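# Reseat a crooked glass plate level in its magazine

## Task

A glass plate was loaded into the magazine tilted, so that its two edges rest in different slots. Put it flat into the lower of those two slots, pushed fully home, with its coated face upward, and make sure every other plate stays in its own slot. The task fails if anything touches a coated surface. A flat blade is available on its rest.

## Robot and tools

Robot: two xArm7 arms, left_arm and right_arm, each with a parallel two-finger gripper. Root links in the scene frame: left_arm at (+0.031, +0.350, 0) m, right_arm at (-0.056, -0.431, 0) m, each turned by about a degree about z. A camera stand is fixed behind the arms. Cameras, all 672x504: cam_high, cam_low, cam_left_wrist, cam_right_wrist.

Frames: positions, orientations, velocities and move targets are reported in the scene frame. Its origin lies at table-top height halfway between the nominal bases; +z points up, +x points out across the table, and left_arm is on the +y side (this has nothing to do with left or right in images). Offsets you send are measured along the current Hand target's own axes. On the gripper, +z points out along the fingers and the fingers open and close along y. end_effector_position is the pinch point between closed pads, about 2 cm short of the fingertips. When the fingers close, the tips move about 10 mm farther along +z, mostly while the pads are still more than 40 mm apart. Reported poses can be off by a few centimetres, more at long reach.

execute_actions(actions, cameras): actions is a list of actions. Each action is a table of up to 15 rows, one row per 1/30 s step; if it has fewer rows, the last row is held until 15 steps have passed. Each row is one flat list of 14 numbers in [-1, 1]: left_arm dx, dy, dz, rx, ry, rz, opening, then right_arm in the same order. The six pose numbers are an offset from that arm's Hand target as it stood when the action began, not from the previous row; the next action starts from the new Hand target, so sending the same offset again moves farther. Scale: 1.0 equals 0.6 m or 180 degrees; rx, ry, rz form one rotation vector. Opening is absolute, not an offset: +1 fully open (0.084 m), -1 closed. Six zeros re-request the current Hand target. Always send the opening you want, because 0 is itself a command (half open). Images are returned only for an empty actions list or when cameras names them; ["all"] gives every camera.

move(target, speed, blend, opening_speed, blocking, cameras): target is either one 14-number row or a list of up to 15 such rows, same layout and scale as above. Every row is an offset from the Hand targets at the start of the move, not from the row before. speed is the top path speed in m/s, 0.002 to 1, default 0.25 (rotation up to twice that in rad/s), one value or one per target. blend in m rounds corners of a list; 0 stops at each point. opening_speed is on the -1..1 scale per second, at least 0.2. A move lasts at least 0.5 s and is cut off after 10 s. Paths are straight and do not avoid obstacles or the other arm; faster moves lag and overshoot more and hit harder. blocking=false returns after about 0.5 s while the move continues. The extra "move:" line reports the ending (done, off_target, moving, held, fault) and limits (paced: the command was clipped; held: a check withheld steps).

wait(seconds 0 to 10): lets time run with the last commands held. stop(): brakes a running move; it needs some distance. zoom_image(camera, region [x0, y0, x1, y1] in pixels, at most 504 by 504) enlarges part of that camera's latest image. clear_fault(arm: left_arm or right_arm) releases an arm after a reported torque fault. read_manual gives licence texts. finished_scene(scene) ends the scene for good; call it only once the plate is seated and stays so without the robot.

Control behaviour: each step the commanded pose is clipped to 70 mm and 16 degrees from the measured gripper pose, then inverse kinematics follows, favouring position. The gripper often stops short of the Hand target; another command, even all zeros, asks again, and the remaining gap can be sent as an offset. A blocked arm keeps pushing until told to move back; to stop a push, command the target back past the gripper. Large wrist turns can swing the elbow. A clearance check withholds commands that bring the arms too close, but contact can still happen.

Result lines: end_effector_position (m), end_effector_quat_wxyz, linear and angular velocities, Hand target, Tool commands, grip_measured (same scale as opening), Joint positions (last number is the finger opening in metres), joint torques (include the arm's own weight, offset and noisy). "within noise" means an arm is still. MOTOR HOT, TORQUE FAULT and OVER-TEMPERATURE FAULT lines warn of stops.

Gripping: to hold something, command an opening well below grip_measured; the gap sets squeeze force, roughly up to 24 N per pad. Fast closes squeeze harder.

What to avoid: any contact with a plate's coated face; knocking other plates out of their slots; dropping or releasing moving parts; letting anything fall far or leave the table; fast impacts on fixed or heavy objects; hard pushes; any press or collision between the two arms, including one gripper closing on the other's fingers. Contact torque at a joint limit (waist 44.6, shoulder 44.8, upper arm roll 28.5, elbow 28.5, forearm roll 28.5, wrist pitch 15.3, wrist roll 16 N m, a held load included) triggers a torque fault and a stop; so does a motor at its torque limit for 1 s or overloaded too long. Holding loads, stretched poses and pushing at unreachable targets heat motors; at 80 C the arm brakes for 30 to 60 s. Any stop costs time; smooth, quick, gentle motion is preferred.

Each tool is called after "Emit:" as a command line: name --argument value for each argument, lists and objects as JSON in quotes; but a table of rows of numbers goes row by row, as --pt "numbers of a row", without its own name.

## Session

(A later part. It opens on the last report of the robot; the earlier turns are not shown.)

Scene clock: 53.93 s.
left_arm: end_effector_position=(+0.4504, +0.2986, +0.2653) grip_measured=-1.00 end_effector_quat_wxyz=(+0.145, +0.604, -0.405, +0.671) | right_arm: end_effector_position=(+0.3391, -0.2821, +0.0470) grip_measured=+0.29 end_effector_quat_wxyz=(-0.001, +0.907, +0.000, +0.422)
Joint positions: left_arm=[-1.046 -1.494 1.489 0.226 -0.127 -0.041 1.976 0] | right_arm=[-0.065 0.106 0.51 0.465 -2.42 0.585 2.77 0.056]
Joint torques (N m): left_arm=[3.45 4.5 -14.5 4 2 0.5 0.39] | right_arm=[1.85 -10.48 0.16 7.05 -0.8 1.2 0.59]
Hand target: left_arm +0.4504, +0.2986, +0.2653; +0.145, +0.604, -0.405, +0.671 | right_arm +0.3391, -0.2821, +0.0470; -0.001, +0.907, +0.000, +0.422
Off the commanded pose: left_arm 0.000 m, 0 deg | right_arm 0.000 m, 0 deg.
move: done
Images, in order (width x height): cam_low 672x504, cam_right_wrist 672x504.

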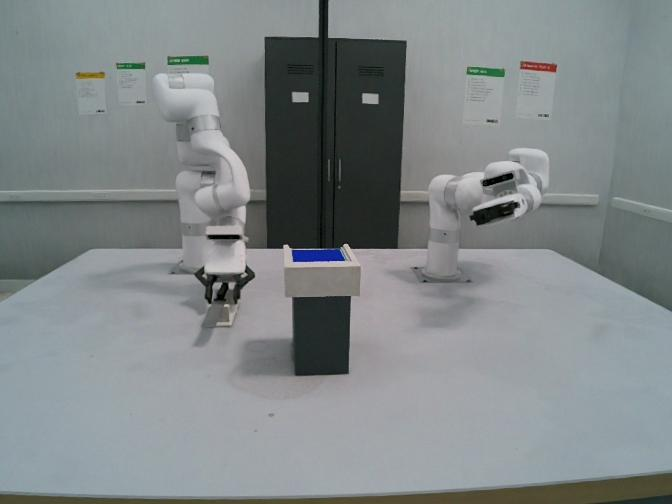

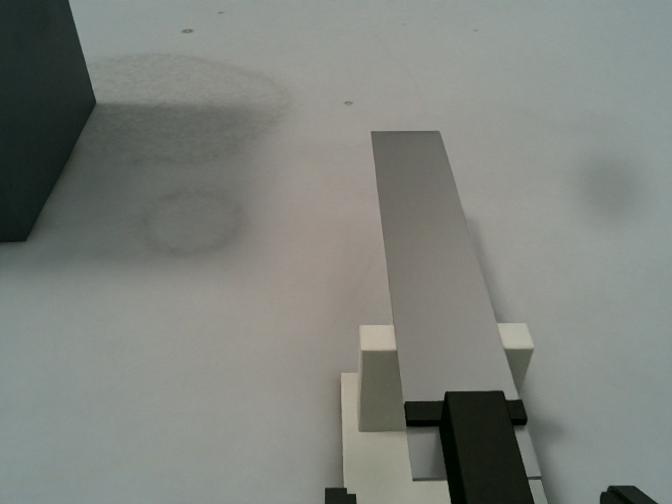

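Emit:
move --pt "0 0 0 0 0 0 -1 0.0128 0.001 -0.0107 0 0 0 0.3" --pt "0 0 0 0 0 0 -1 0.0128 0.001 -0.0107 0 0 0 -1" --speed 0.08 --opening_speed 0.6 --cameras '["cam_right_wrist"]'

Scene clock: 57.43 s.
left_arm: end_effector_position=(+0.4504, +0.2986, +0.2653) grip_measured=-1.00 end_effector_quat_wxyz=(+0.145, +0.604, -0.405, +0.671) | right_arm: end_effector_position=(+0.3392, -0.2827, +0.0570) grip_measured=-0.69 end_effector_quat_wxyz=(-0.001, +0.907, +0.000, +0.422)
Joint positions: left_arm=[-1.046 -1.494 1.489 0.226 -0.127 -0.041 1.976 0] | right_arm=[-0.069 0.064 0.509 0.462 -2.403 0.546 2.755 0.014]
Joint torques (N m): left_arm=[3.81 4.31 -14.71 3.83 1.91 0.53 0.46] | right_arm=[-1.46 -11.56 0.8 5.93 0.28 0.19 -0.22]
Hand target: left_arm +0.4504, +0.2986, +0.2653; +0.145, +0.604, -0.405, +0.671 | right_arm +0.3392, -0.2827, +0.0570; -0.001, +0.907, +0.000, +0.422
Off the commanded pose: left_arm 0.000 m, 0 deg | right_arm 0.000 m, 0 deg.
move: done
Images, in order (width x height): cam_right_wrist 672x504.

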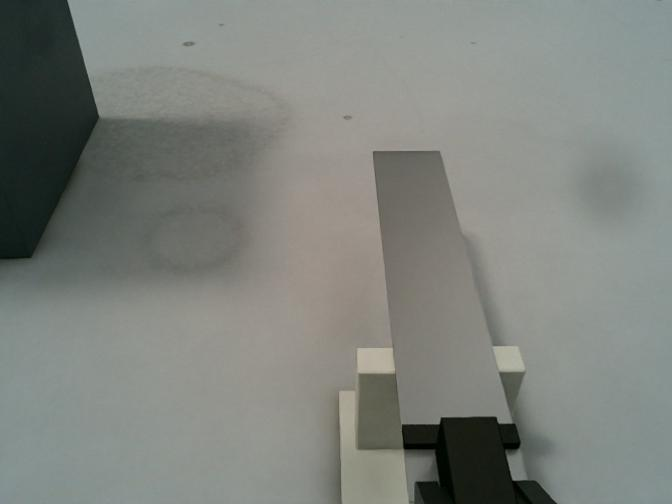

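Emit:
move --pt "0 0 0 0 0 0 -1 0.1826 0 -0.1532 0 0 0 -1" --pt "0 0 0 0 0 0 -1 0.098 0 -0.254 0 0 0 -1" --pt "0 0 0 0 0 0 -1 0.117 -0.372 -0.270 0 0 0 -1" --speed 0.15 --blend '[0.02,0.02,0]' --cameras '["all"]'

Emit:
zoom_image --camera "cam_right_wrist" --region '[150, 50, 550, 350]'

Scene clock: 67.63 s.
left_arm: end_effector_position=(+0.4504, +0.2986, +0.2653) grip_measured=-1.00 end_effector_quat_wxyz=(+0.145, +0.604, -0.405, +0.671) | right_arm: end_effector_position=(+0.2601, -0.0597, +0.2151) grip_measured=-0.69 end_effector_quat_wxyz=(-0.001, +0.907, +0.000, +0.422)
Joint positions: left_arm=[-1.046 -1.494 1.489 0.226 -0.127 -0.041 1.976 0] | right_arm=[-0.901 -1.369 1.253 1.152 -2.076 -0.916 3.382 0.014]
Joint torques (N m): left_arm=[3.72 4.79 -14.86 3.84 1.93 0.45 0.4] | right_arm=[-3.18 14.91 -20.69 3.05 -1.39 0.18 0.46]
Hand target: left_arm +0.4504, +0.2986, +0.2653; +0.145, +0.604, -0.405, +0.671 | right_arm +0.2601, -0.0597, +0.2151; -0.001, +0.907, +0.000, +0.422
Off the commanded pose: left_arm 0.000 m, 0 deg | right_arm 0.000 m, 0 deg.
move: done

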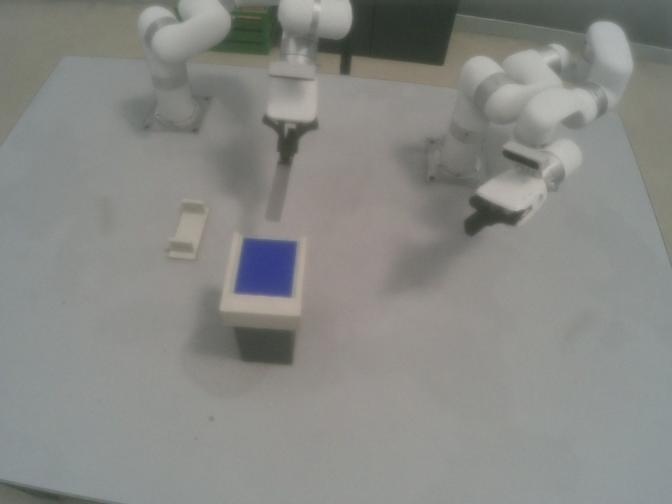

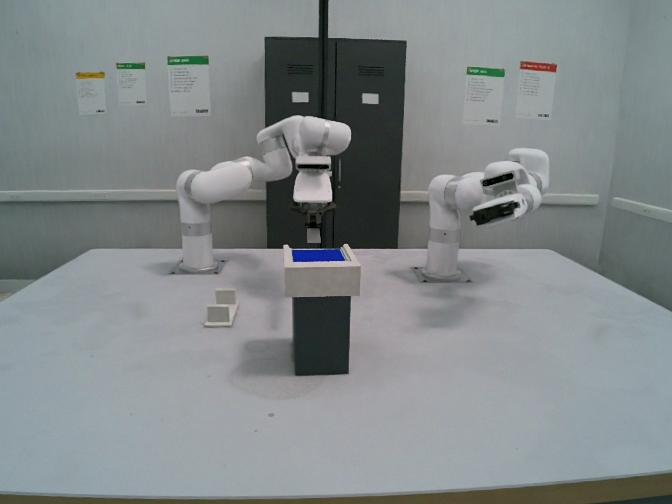

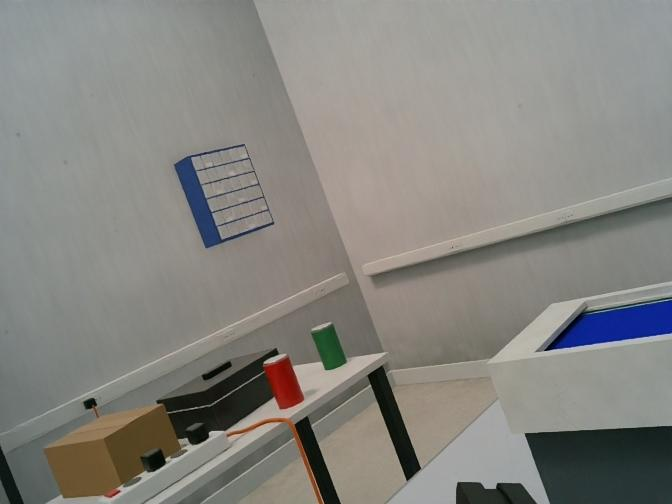

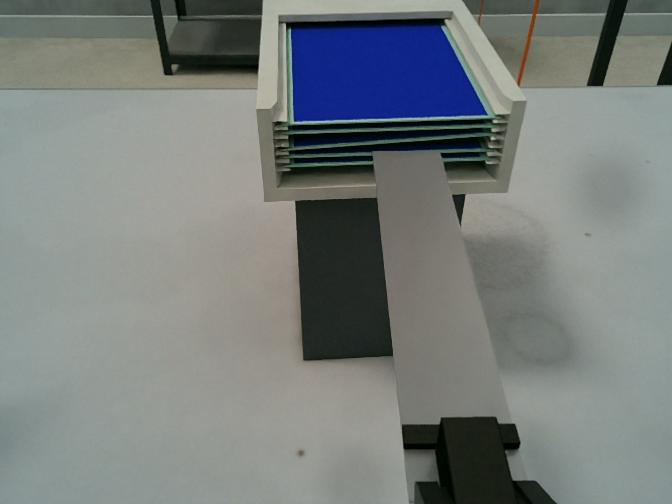

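Scaled by 1.260 from the camera's 672x504 image, which has a finer 960x720 frame.

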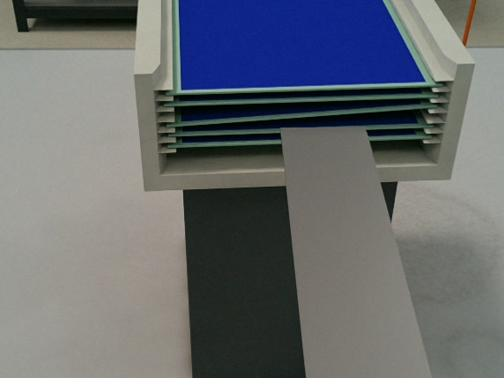

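Emit:
move --target '[0,0,0,0,0,0,-1,-0.0188,0.0175,0.032,0.0170,0,-0.0143,-1]' --speed 0.08 --cameras '["cam_right_wrist"]'

Emit:
zoom_image --camera "cam_right_wrist" --region '[240, 60, 540, 210]'

Scene clock: 69.53 s.
left_arm: end_effector_position=(+0.4504, +0.2986, +0.2653) grip_measured=-1.00 end_effector_quat_wxyz=(+0.145, +0.604, -0.405, +0.671) | right_arm: end_effector_position=(+0.2675, -0.0702, +0.1942) grip_measured=-0.69 end_effector_quat_wxyz=(-0.015, +0.906, +0.032, +0.422)
Joint positions: left_arm=[-1.046 -1.494 1.489 0.226 -0.127 -0.041 1.976 0] | right_arm=[-0.851 -1.297 1.303 1.022 -2.005 -0.777 3.222 0.014]
Joint torques (N m): left_arm=[3.44 4.87 -14.35 3.66 2.03 0.63 0.59] | right_arm=[2.33 16.53 -17.37 2.78 0.89 1.68 -0.41]
Hand target: left_arm +0.4504, +0.2986, +0.2653; +0.145, +0.604, -0.405, +0.671 | right_arm +0.2675, -0.0702, +0.1941; -0.015, +0.906, +0.032, +0.422
Off the commanded pose: left_arm 0.000 m, 0 deg | right_arm 0.000 m, 0 deg.
move: done
Images, in order (width x height): cam_right_wrist 672x504.

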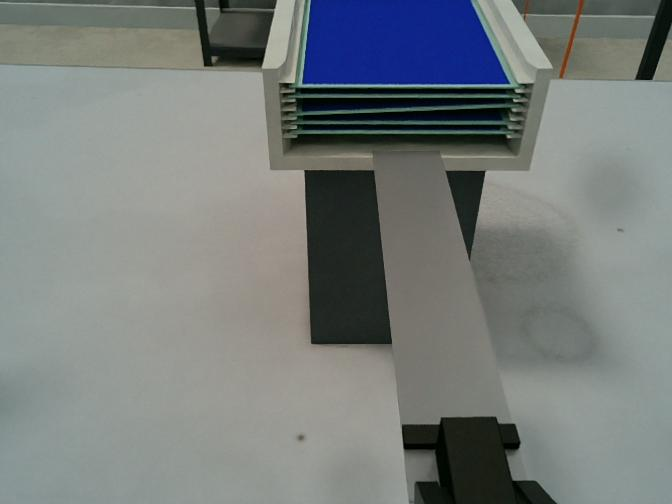

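Scaled by 1.680 from the camera's 672x504 image, which has a finer 960x720 frame.

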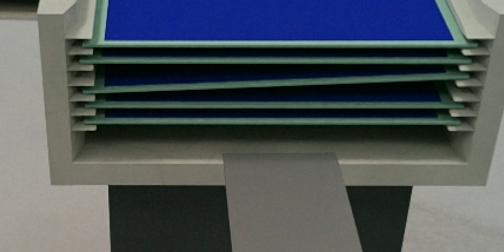

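Emit:
move --target '[0,0,0,-0.11,0,0,-1,0,0.003,0,0,0,0,-1]' --speed 0.25 --cameras '["cam_left_wrist","cam_right_wrist"]'

Scene clock: 72.17 s.
left_arm: end_effector_position=(+0.4504, +0.2986, +0.2653) grip_measured=-1.00 end_effector_quat_wxyz=(+0.246, +0.570, -0.514, +0.591) | right_arm: end_effector_position=(+0.2677, -0.0720, +0.1941) grip_measured=-0.69 end_effector_quat_wxyz=(-0.015, +0.906, +0.032, +0.422)
Joint positions: left_arm=[-1.098 -1.333 1.443 0.497 -0.121 0.5 1.89 0] | right_arm=[-0.848 -1.293 1.302 1.014 -2.004 -0.773 3.216 0.014]
Joint torques (N m): left_arm=[-4.52 7.37 -15.93 7.86 0.98 0.44 -0.68] | right_arm=[2.28 16.18 -20.41 2.65 0.94 1.63 -0.36]
Hand target: left_arm +0.4504, +0.2986, +0.2653; +0.246, +0.570, -0.514, +0.591 | right_arm +0.2677, -0.0720, +0.1941; -0.015, +0.906, +0.032, +0.422
Off the commanded pose: left_arm 0.000 m, 0 deg | right_arm 0.000 m, 0 deg.
move: done
Images, in order (width x height): cam_left_wrist 672x504, cam_right_wrist 672x504.

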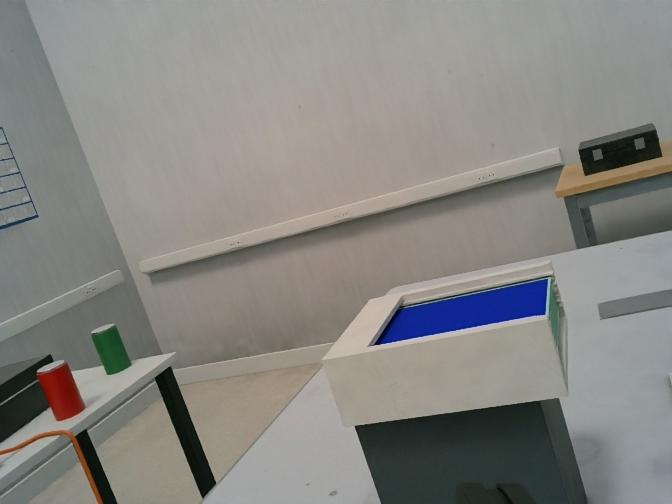

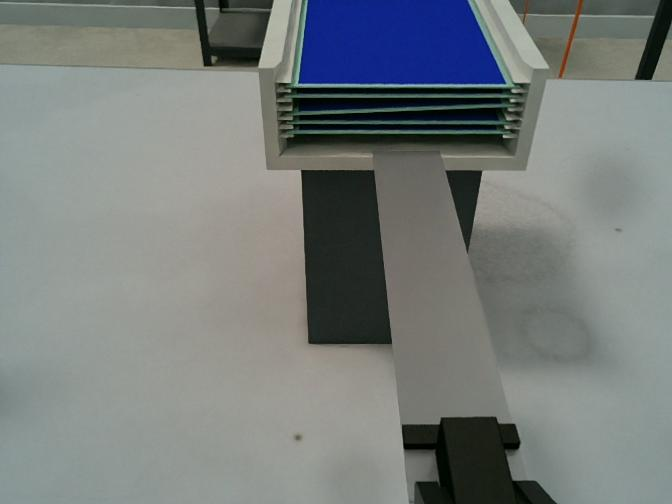

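Emit:
zoom_image --camera "cam_left_wrist" --region '[502, 240, 672, 420]'

Scaled by 2.800 from the camera's 672x504 image, which has a finer 960x720 frame.

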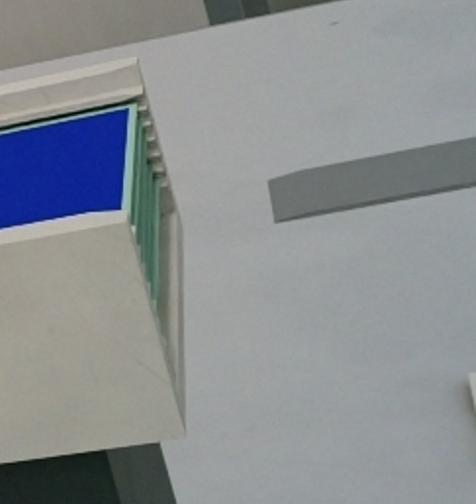

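Emit:
move --target '[0,0,0,0,0,0,-1,0.0236,0,0.0281,0,0,0,-1]' --speed 0.06 --cameras '["cam_left_wrist","cam_right_wrist"]'

Emit:
zoom_image --camera "cam_left_wrist" --region '[502, 240, 672, 420]'

Emit:
zoom_image --camera "cam_right_wrist" --region '[240, 90, 540, 240]'

Scene clock: 73.43 s.
left_arm: end_effector_position=(+0.4504, +0.2986, +0.2653) grip_measured=-1.00 end_effector_quat_wxyz=(+0.246, +0.570, -0.514, +0.591) | right_arm: end_effector_position=(+0.2896, -0.0704, +0.1941) grip_measured=-0.69 end_effector_quat_wxyz=(-0.015, +0.906, +0.032, +0.422)
Joint positions: left_arm=[-1.098 -1.333 1.443 0.497 -0.121 0.5 1.89 0] | right_arm=[-0.915 -1.264 1.326 1.051 -1.985 -0.75 3.179 0.014]
Joint torques (N m): left_arm=[-4.4 7.27 -15.89 7.85 1.06 0.39 -0.74] | right_arm=[-3.14 16.79 -17.47 4.39 1.01 1.61 -0.34]
Hand target: left_arm +0.4504, +0.2986, +0.2653; +0.246, +0.570, -0.514, +0.591 | right_arm +0.2896, -0.0704, +0.1941; -0.015, +0.906, +0.032, +0.422
Off the commanded pose: left_arm 0.000 m, 0 deg | right_arm 0.000 m, 0 deg.
move: done
Images, in order (width x height): cam_left_wrist 672x504, cam_right_wrist 672x504.

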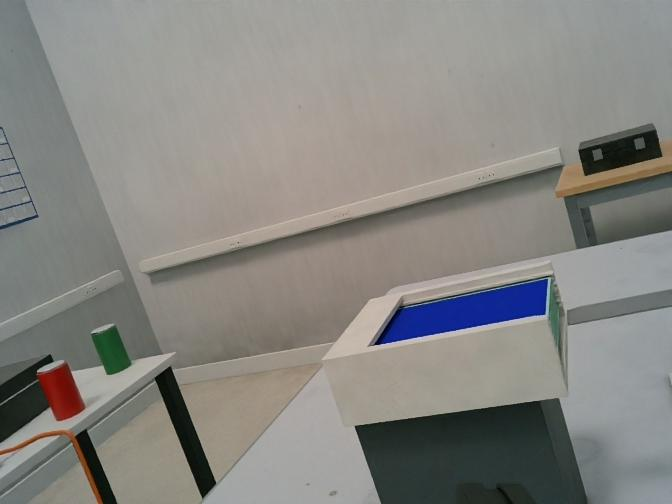

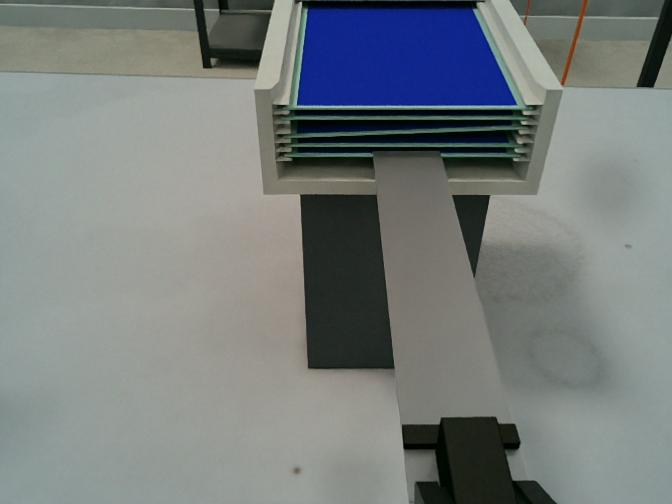

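Scaled by 2.800 from the camera's 672x504 image, which has a finer 960x720 frame.

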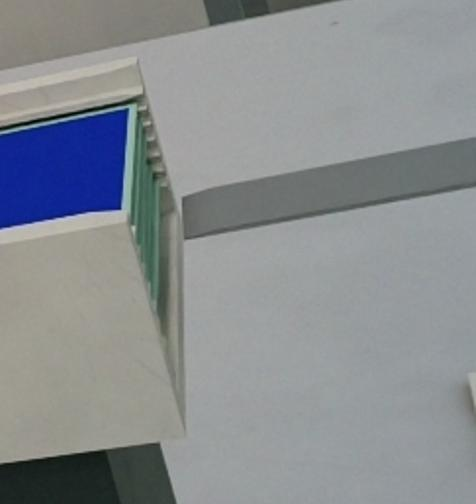

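Scaled by 1.680 from the camera's 672x504 image, which has a finer 960x720 frame.

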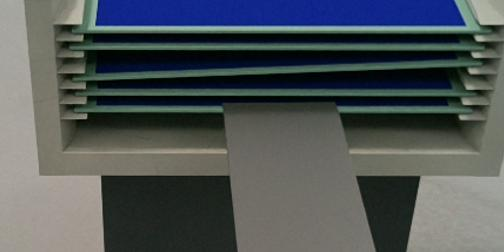

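Emit:
move --target '[0,0,0,0,0,0,-1,0.0075,0,0.00894,0,0,0,-1]' --speed 0.04 --cameras '["cam_left_wrist","cam_right_wrist"]'

Emit:
zoom_image --camera "cam_left_wrist" --region '[532, 250, 612, 340]'

Emit:
zoom_image --camera "cam_right_wrist" --region '[330, 100, 480, 180]'

Scene clock: 75.00 s.
left_arm: end_effector_position=(+0.4504, +0.2986, +0.2653) grip_measured=-1.00 end_effector_quat_wxyz=(+0.246, +0.570, -0.514, +0.591) | right_arm: end_effector_position=(+0.2966, -0.0699, +0.1941) grip_measured=-0.69 end_effector_quat_wxyz=(-0.015, +0.906, +0.032, +0.422)
Joint positions: left_arm=[-1.098 -1.333 1.443 0.497 -0.121 0.5 1.89 0] | right_arm=[-0.937 -1.256 1.334 1.064 -1.979 -0.744 3.168 0.014]
Joint torques (N m): left_arm=[-4.5 7.12 -15.93 7.65 1.09 0.28 -0.81] | right_arm=[-3.3 16.84 -17.41 4.32 1.04 1.68 -0.52]
Hand target: left_arm +0.4504, +0.2986, +0.2653; +0.246, +0.570, -0.514, +0.591 | right_arm +0.2966, -0.0699, +0.1941; -0.015, +0.906, +0.032, +0.422
Off the commanded pose: left_arm 0.000 m, 0 deg | right_arm 0.000 m, 0 deg.
move: done
Images, in order (width x height): cam_left_wrist 672x504, cam_right_wrist 672x504.

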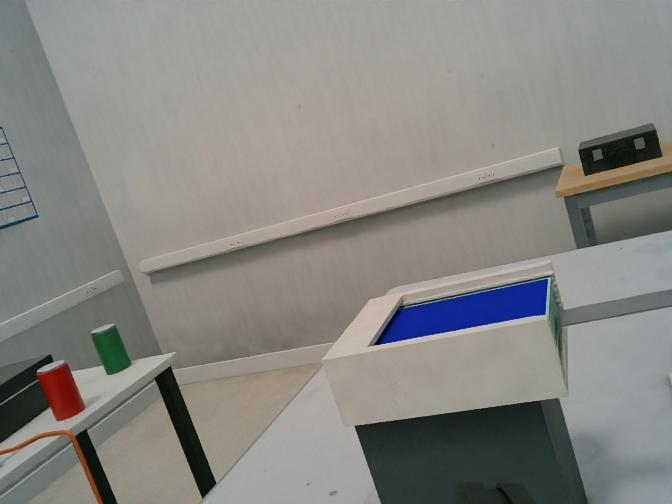

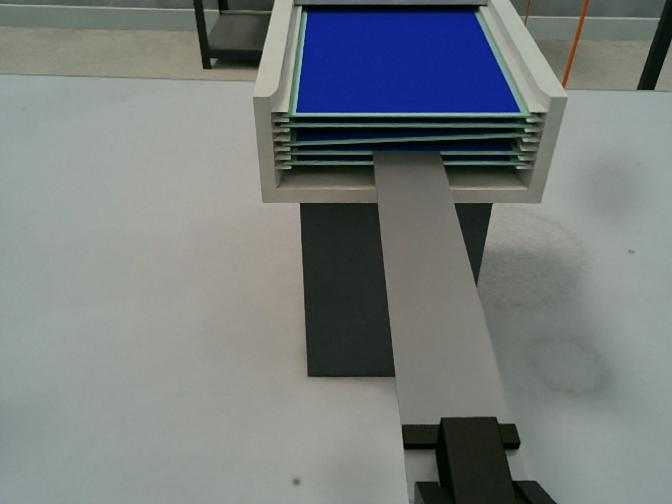

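Scaled by 5.600 from the camera's 672x504 image, which has a finer 960x720 frame.

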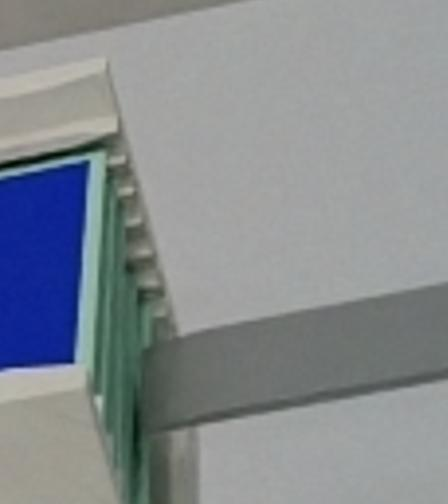

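Scaled by 3.360 from the camera's 672x504 image, which has a finer 960x720 frame.

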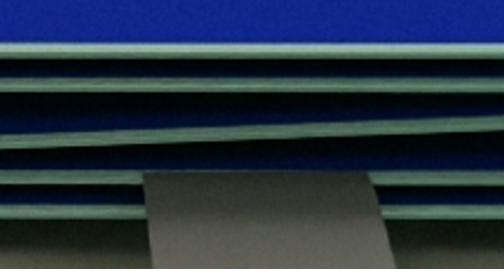

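Emit:
move --target '[0,0,0,0,0,0,-1,0.0029,0,-0.0025,0,0,0,-1]' --speed 0.03 --cameras '["cam_left_wrist","cam_right_wrist"]'

Emit:
zoom_image --camera "cam_left_wrist" --region '[532, 250, 612, 340]'

Emit:
zoom_image --camera "cam_right_wrist" --region '[330, 100, 480, 180]'

Scene clock: 76.63 s.
left_arm: end_effector_position=(+0.4504, +0.2986, +0.2653) grip_measured=-1.00 end_effector_quat_wxyz=(+0.246, +0.570, -0.514, +0.591) | right_arm: end_effector_position=(+0.2966, -0.0699, +0.1964) grip_measured=-0.69 end_effector_quat_wxyz=(-0.015, +0.906, +0.032, +0.422)
Joint positions: left_arm=[-1.098 -1.333 1.443 0.497 -0.121 0.5 1.89 0] | right_arm=[-0.938 -1.255 1.329 1.067 -1.983 -0.749 3.168 0.014]
Joint torques (N m): left_arm=[-4.63 7.16 -16.07 7.46 1.13 0.34 -0.71] | right_arm=[-2.88 16.75 -20.64 4.67 -0.92 0.33 0.62]
Hand target: left_arm +0.4504, +0.2986, +0.2653; +0.246, +0.570, -0.514, +0.591 | right_arm +0.2966, -0.0699, +0.1964; -0.015, +0.906, +0.032, +0.422
Off the commanded pose: left_arm 0.000 m, 0 deg | right_arm 0.000 m, 0 deg.
move: done
Images, in order (width x height): cam_left_wrist 672x504, cam_right_wrist 672x504.

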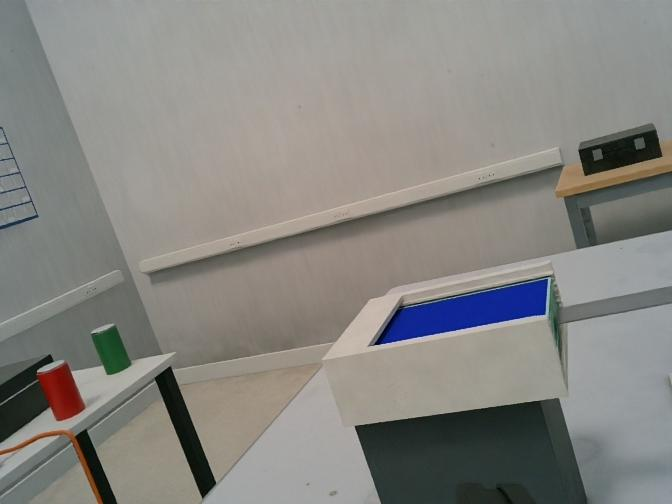

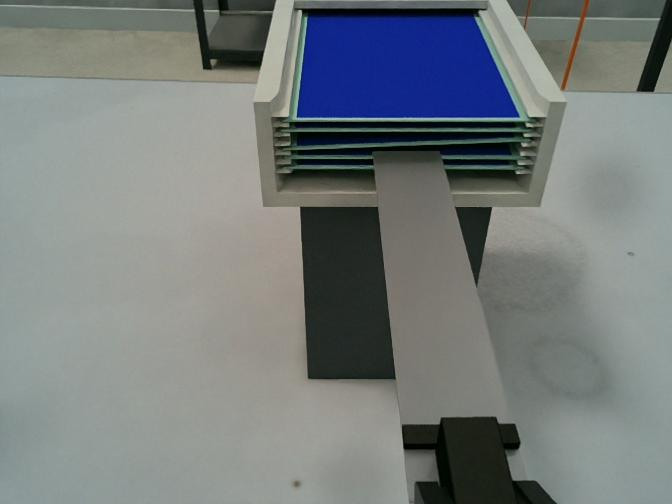

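Scaled by 5.600 from the camera's 672x504 image, which has a finer 960x720 frame.

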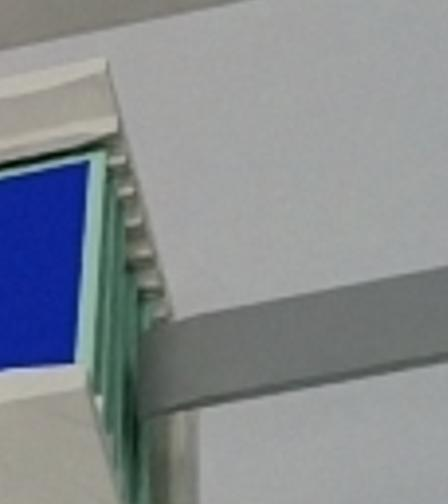

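Scaled by 3.360 from the camera's 672x504 image, which has a finer 960x720 frame.

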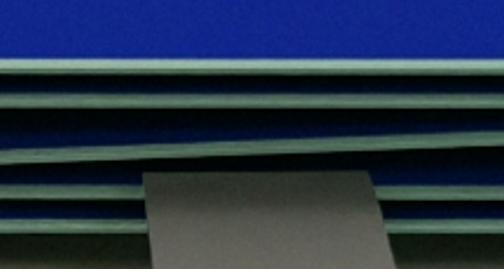

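Emit:
move --target '[0,0,0,0,0,0,-1,0.0023,0,0.0034,0,0,0,-1]' --speed 0.03 --cameras '["cam_left_wrist","cam_right_wrist"]'

Emit:
zoom_image --camera "cam_left_wrist" --region '[532, 250, 612, 340]'

Emit:
zoom_image --camera "cam_right_wrist" --region '[330, 100, 480, 180]'

Scene clock: 77.57 s.
left_arm: end_effector_position=(+0.4504, +0.2986, +0.2653) grip_measured=-1.00 end_effector_quat_wxyz=(+0.246, +0.570, -0.514, +0.591) | right_arm: end_effector_position=(+0.2990, -0.0698, +0.1962) grip_measured=-0.69 end_effector_quat_wxyz=(-0.015, +0.906, +0.032, +0.422)
Joint positions: left_arm=[-1.098 -1.333 1.443 0.497 -0.121 0.5 1.89 0] | right_arm=[-0.945 -1.252 1.333 1.072 -1.98 -0.746 3.165 0.014]
Joint torques (N m): left_arm=[-4.44 7.29 -16.03 7.76 1 0.22 -0.73] | right_arm=[-2.66 16.86 -17.78 4.27 1.03 1.8 -0.3]
Hand target: left_arm +0.4504, +0.2986, +0.2653; +0.246, +0.570, -0.514, +0.591 | right_arm +0.2990, -0.0698, +0.1962; -0.015, +0.906, +0.032, +0.422
Off the commanded pose: left_arm 0.000 m, 0 deg | right_arm 0.000 m, 0 deg.
move: done
Images, in order (width x height): cam_left_wrist 672x504, cam_right_wrist 672x504.

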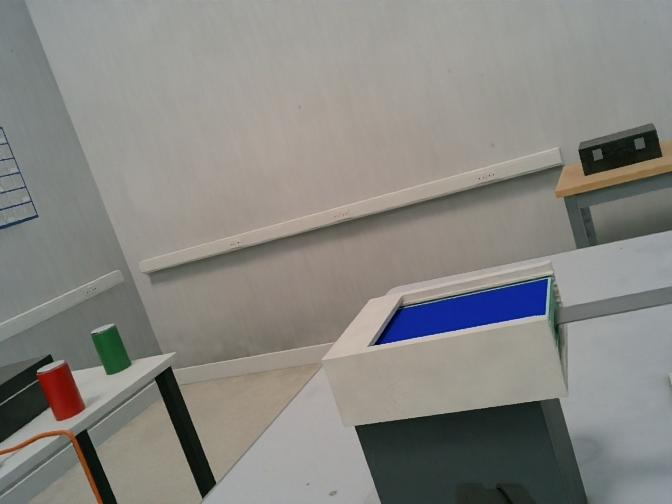

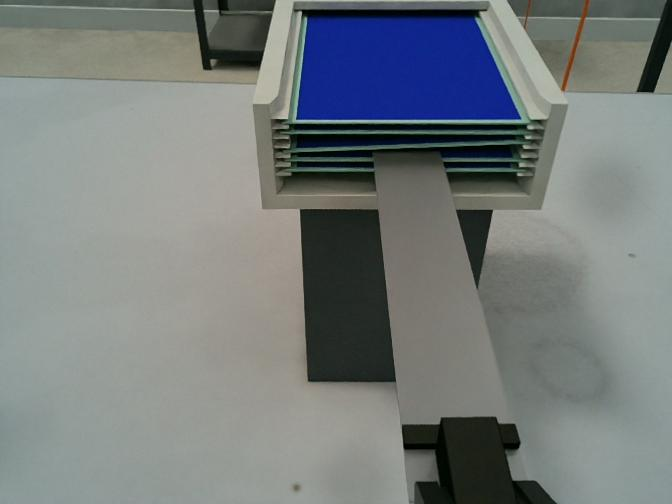

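Scaled by 5.600 from the camera's 672x504 image, which has a finer 960x720 frame.

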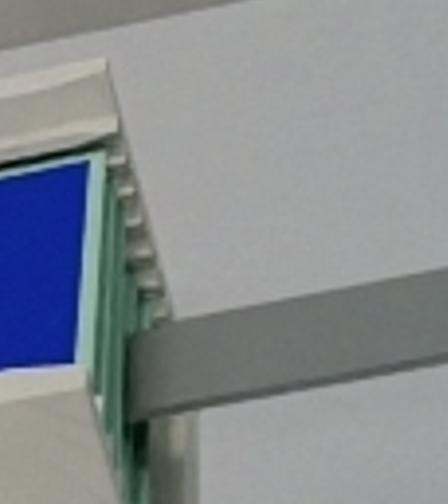

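Scaled by 3.360 from the camera's 672x504 image, which has a finer 960x720 frame.

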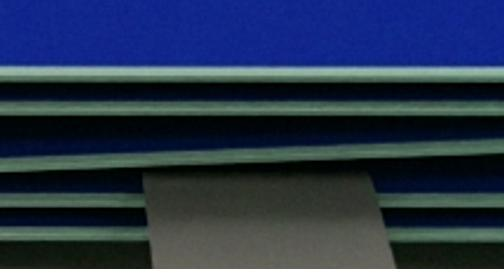

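Emit:
move --target '[0,0,0,0,0,0,-1,0.0032,0,0.0038,0,0,0,-1]' --speed 0.03 --cameras '["cam_left_wrist","cam_right_wrist"]'

Emit:
zoom_image --camera "cam_left_wrist" --region '[532, 250, 612, 340]'

Emit:
zoom_image --camera "cam_right_wrist" --region '[330, 100, 480, 180]'

Scene clock: 78.63 s.
left_arm: end_effector_position=(+0.4504, +0.2986, +0.2653) grip_measured=-1.00 end_effector_quat_wxyz=(+0.246, +0.570, -0.514, +0.591) | right_arm: end_effector_position=(+0.3020, -0.0695, +0.1962) grip_measured=-0.69 end_effector_quat_wxyz=(-0.015, +0.906, +0.032, +0.422)
Joint positions: left_arm=[-1.098 -1.333 1.443 0.497 -0.121 0.5 1.89 0] | right_arm=[-0.955 -1.249 1.336 1.077 -1.978 -0.744 3.16 0.014]
Joint torques (N m): left_arm=[-4.35 7.57 -15.98 7.38 0.86 0.32 -0.8] | right_arm=[-2.52 16.76 -17.59 4.46 0.91 1.63 -0.29]
Hand target: left_arm +0.4504, +0.2986, +0.2653; +0.246, +0.570, -0.514, +0.591 | right_arm +0.3020, -0.0695, +0.1962; -0.015, +0.906, +0.032, +0.422
Off the commanded pose: left_arm 0.000 m, 0 deg | right_arm 0.000 m, 0 deg.
move: done
Images, in order (width x height): cam_left_wrist 672x504, cam_right_wrist 672x504.

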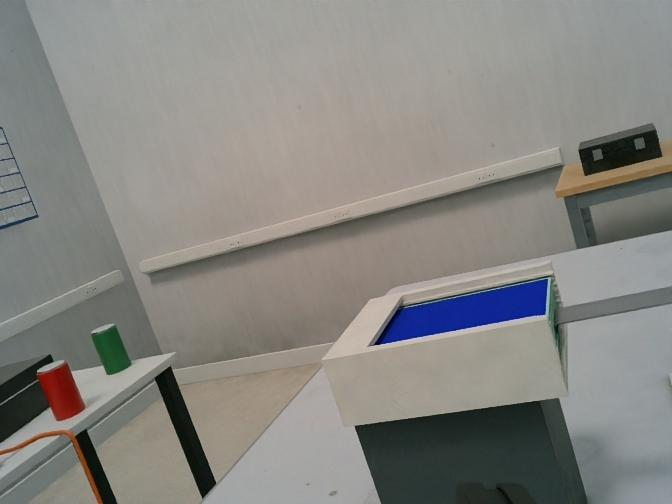

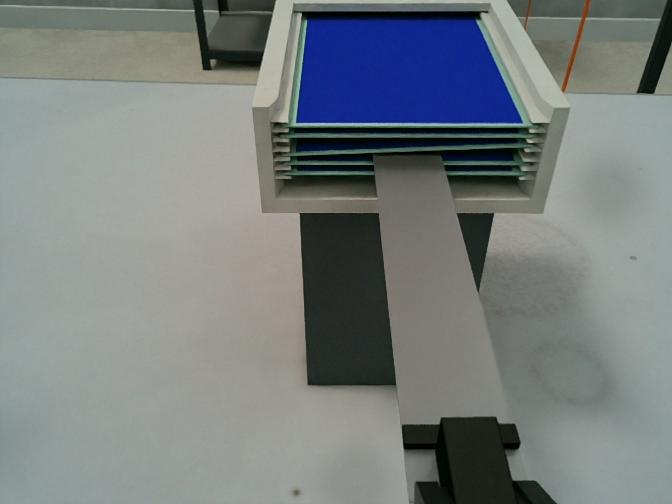

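Scaled by 5.600 from the camera's 672x504 image, which has a finer 960x720 frame.

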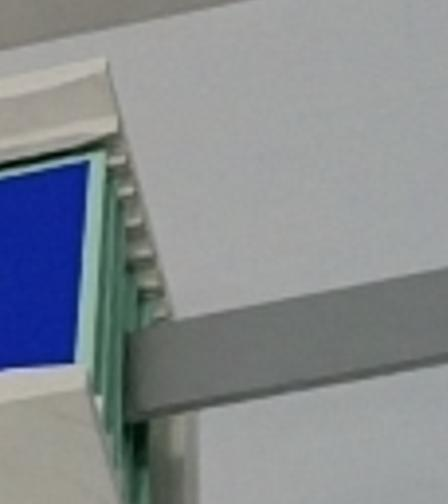

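Scaled by 3.360 from the camera's 672x504 image, which has a finer 960x720 frame.

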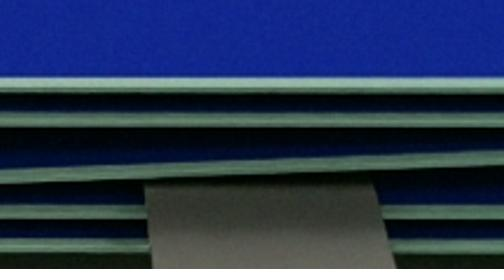

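Emit:
move --target '[0,0,0,0,0,0,-1,0.0321,0,0.0383,0,0,0,-1]' --speed 0.05 --cameras '["cam_left_wrist","cam_right_wrist"]'

Emit:
zoom_image --camera "cam_left_wrist" --region '[532, 250, 612, 340]'

Emit:
zoom_image --camera "cam_right_wrist" --region '[240, 110, 540, 260]'

Scene clock: 80.00 s.
left_arm: end_effector_position=(+0.4504, +0.2986, +0.2653) grip_measured=-1.00 end_effector_quat_wxyz=(+0.246, +0.570, -0.514, +0.591) | right_arm: end_effector_position=(+0.3319, -0.0674, +0.1961) grip_measured=-0.69 end_effector_quat_wxyz=(-0.015, +0.906, +0.032, +0.422)
Joint positions: left_arm=[-1.098 -1.333 1.443 0.497 -0.121 0.5 1.89 0] | right_arm=[-1.052 -1.219 1.373 1.141 -1.954 -0.723 3.12 0.014]
Joint torques (N m): left_arm=[-4.26 7.01 -15.96 7.48 1.12 0.42 -0.85] | right_arm=[-3.29 17.61 -17.82 4.5 1.01 1.67 -0.41]
Hand target: left_arm +0.4504, +0.2986, +0.2653; +0.246, +0.570, -0.514, +0.591 | right_arm +0.3319, -0.0674, +0.1961; -0.015, +0.906, +0.032, +0.422
Off the commanded pose: left_arm 0.000 m, 0 deg | right_arm 0.000 m, 0 deg.
move: done
Images, in order (width x height): cam_left_wrist 672x504, cam_right_wrist 672x504.

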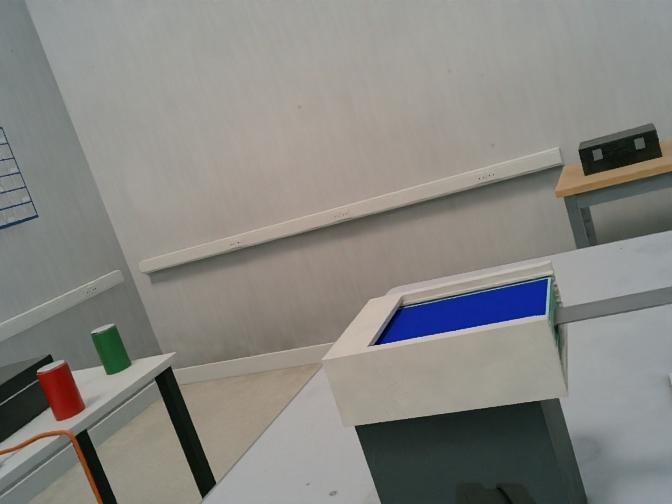

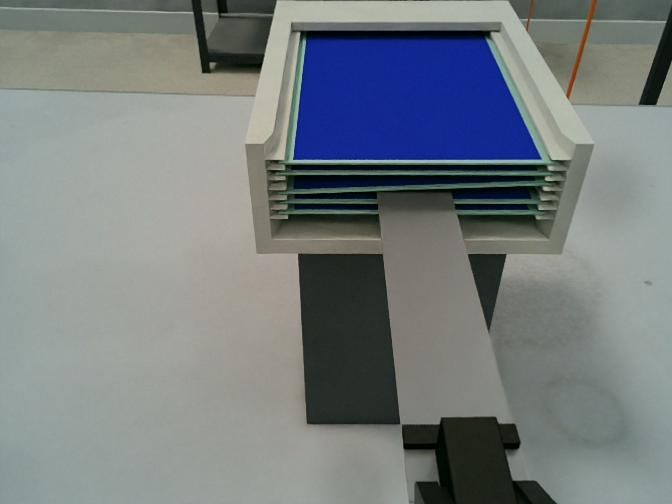

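Scaled by 5.600 from the camera's 672x504 image, which has a finer 960x720 frame.

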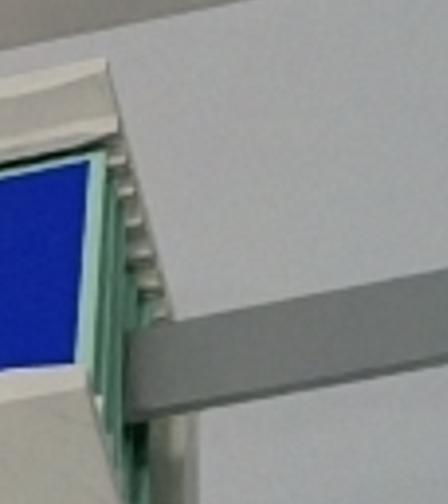

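Scaled by 1.680 from the camera's 672x504 image, which has a finer 960x720 frame.

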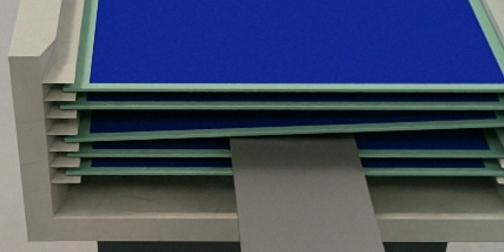

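Emit:
move --target '[0,0,0,0,0,0,-1,0.0793,0,0.0945,0,0,0,-1]' --speed 0.06 --cameras '["cam_left_wrist","cam_right_wrist"]'

Emit:
zoom_image --camera "cam_left_wrist" --region '[532, 250, 612, 340]'

Emit:
zoom_image --camera "cam_right_wrist" --region '[200, 160, 600, 400]'

Scene clock: 82.00 s.
left_arm: end_effector_position=(+0.4504, +0.2986, +0.2653) grip_measured=-1.00 end_effector_quat_wxyz=(+0.246, +0.570, -0.514, +0.591) | right_arm: end_effector_position=(+0.4057, -0.0622, +0.1960) grip_measured=-0.69 end_effector_quat_wxyz=(-0.015, +0.906, +0.032, +0.422)
Joint positions: left_arm=[-1.098 -1.333 1.443 0.497 -0.121 0.5 1.89 0] | right_arm=[-1.309 -1.188 1.464 1.344 -1.906 -0.714 3.063 0.014]
Joint torques (N m): left_arm=[-4.52 7.07 -16 7.62 1.22 0.23 -0.62] | right_arm=[-2.4 17.46 -18.12 4.29 0.97 0.27 0.66]
Hand target: left_arm +0.4504, +0.2986, +0.2653; +0.246, +0.570, -0.514, +0.591 | right_arm +0.4057, -0.0622, +0.1960; -0.015, +0.906, +0.032, +0.422
Off the commanded pose: left_arm 0.000 m, 0 deg | right_arm 0.000 m, 0 deg.
move: done
Images, in order (width x height): cam_left_wrist 672x504, cam_right_wrist 672x504.

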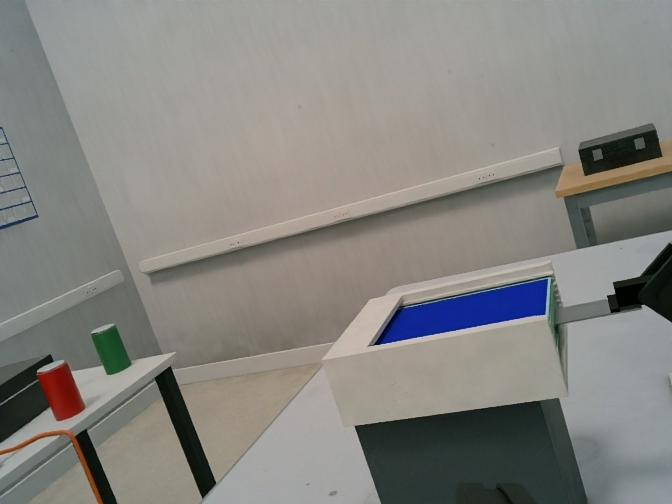

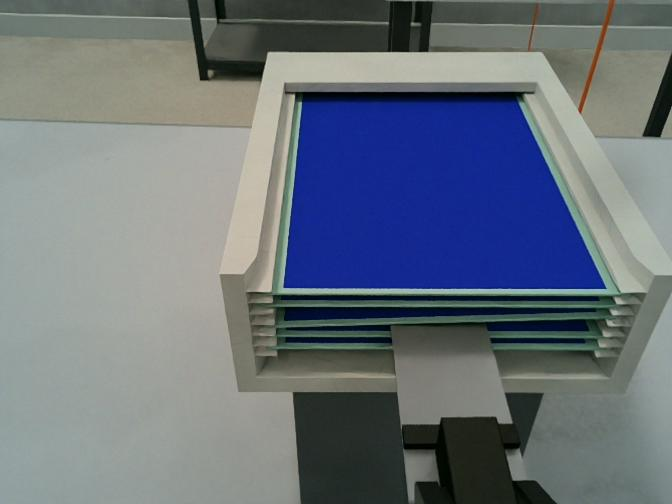

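Scaled by 5.600 from the camera's 672x504 image, which has a finer 960x720 frame.

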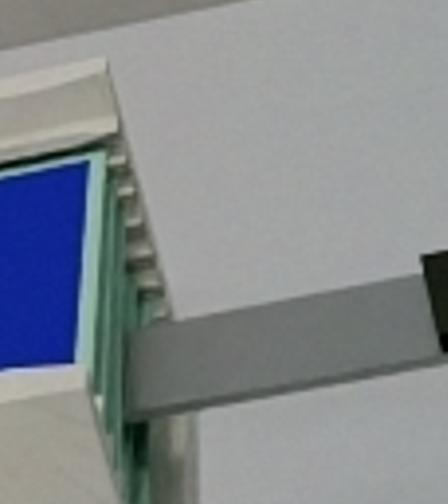

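Scaled by 1.260 from the camera's 672x504 image, which has a finer 960x720 frame.

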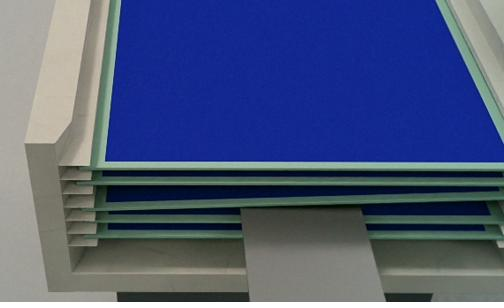

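Emit:
move --target '[0,0,0,0,0,0,-1,0.00255,0,-0.0021,-0.0093,0,-0.0111,-1]' --speed 0.02 --cameras '["cam_left_wrist","cam_right_wrist"]'

Emit:
zoom_image --camera "cam_left_wrist" --region '[532, 250, 612, 340]'

Emit:
zoom_image --camera "cam_right_wrist" --region '[200, 240, 660, 400]'

Scene clock: 83.87 s.
left_arm: end_effector_position=(+0.4504, +0.2986, +0.2653) grip_measured=-1.00 end_effector_quat_wxyz=(+0.246, +0.570, -0.514, +0.591) | right_arm: end_effector_position=(+0.4057, -0.0622, +0.1980) grip_measured=-0.69 end_effector_quat_wxyz=(+0.005, +0.905, +0.042, +0.423)
Joint positions: left_arm=[-1.098 -1.333 1.443 0.497 -0.121 0.5 1.89 0] | right_arm=[-1.323 -1.225 1.447 1.388 -1.944 -0.751 3.096 0.014]
Joint torques (N m): left_arm=[-4.62 7.18 -15.98 7.46 1.17 0.23 -0.78] | right_arm=[-3.12 18.13 -21.52 4.18 -0.99 0.5 0.52]
Hand target: left_arm +0.4504, +0.2986, +0.2653; +0.246, +0.570, -0.514, +0.591 | right_arm +0.4057, -0.0622, +0.1980; +0.005, +0.905, +0.042, +0.423
Off the commanded pose: left_arm 0.000 m, 0 deg | right_arm 0.000 m, 0 deg.
move: done
Images, in order (width x height): cam_left_wrist 672x504, cam_right_wrist 672x504.

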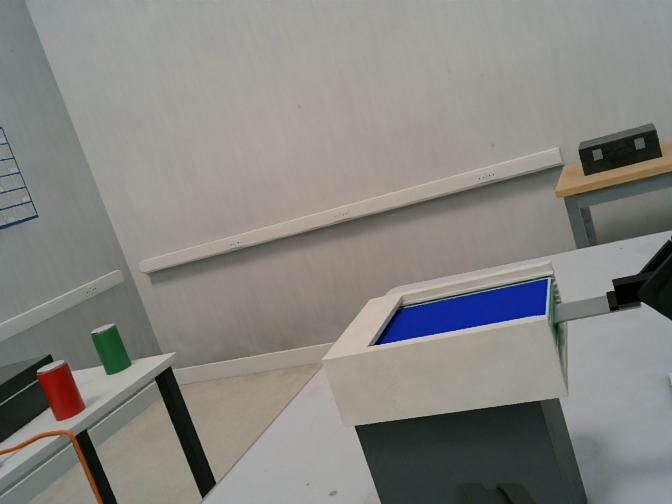

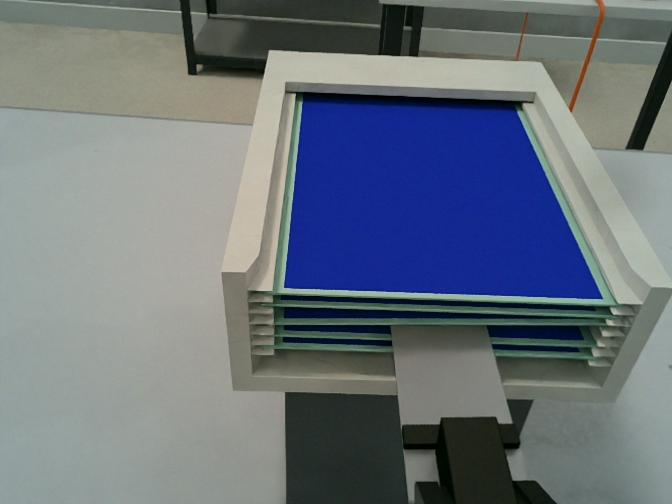

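Scaled by 5.600 from the camera's 672x504 image, which has a finer 960x720 frame.

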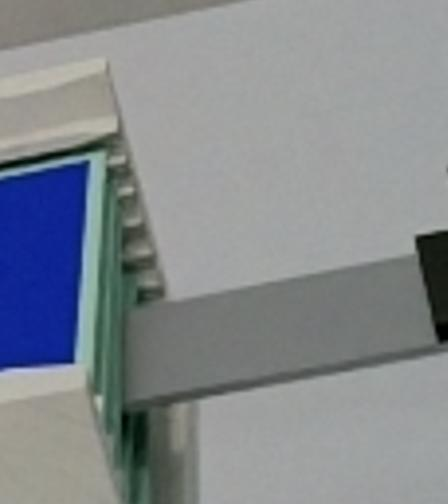

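Scaled by 1.096 from the camera's 672x504 image, which has a finer 960x720 frame.

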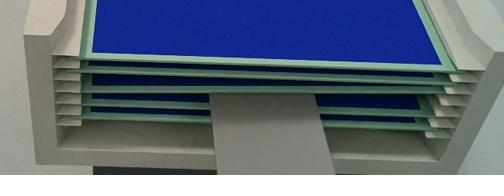

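Emit:
zoom_image --camera "cam_right_wrist" --region '[230, 270, 440, 380]'

Emit:
zoom_image --camera "cam_right_wrist" --region '[440, 280, 650, 390]'

Scaled by 2.400 from the camera's 672x504 image, which has a finer 960x720 frame.

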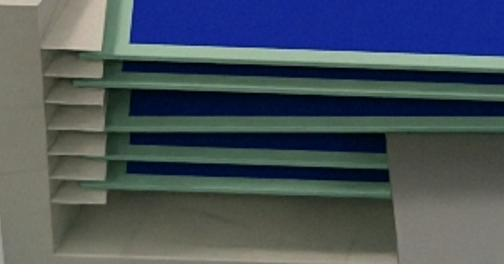

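Scaled by 2.400 from the camera's 672x504 image, which has a finer 960x720 frame.

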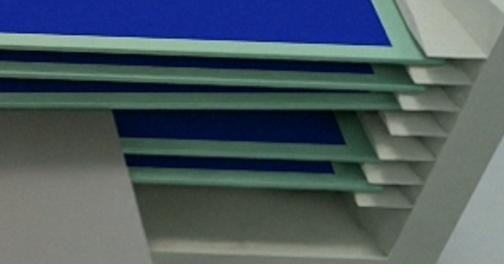

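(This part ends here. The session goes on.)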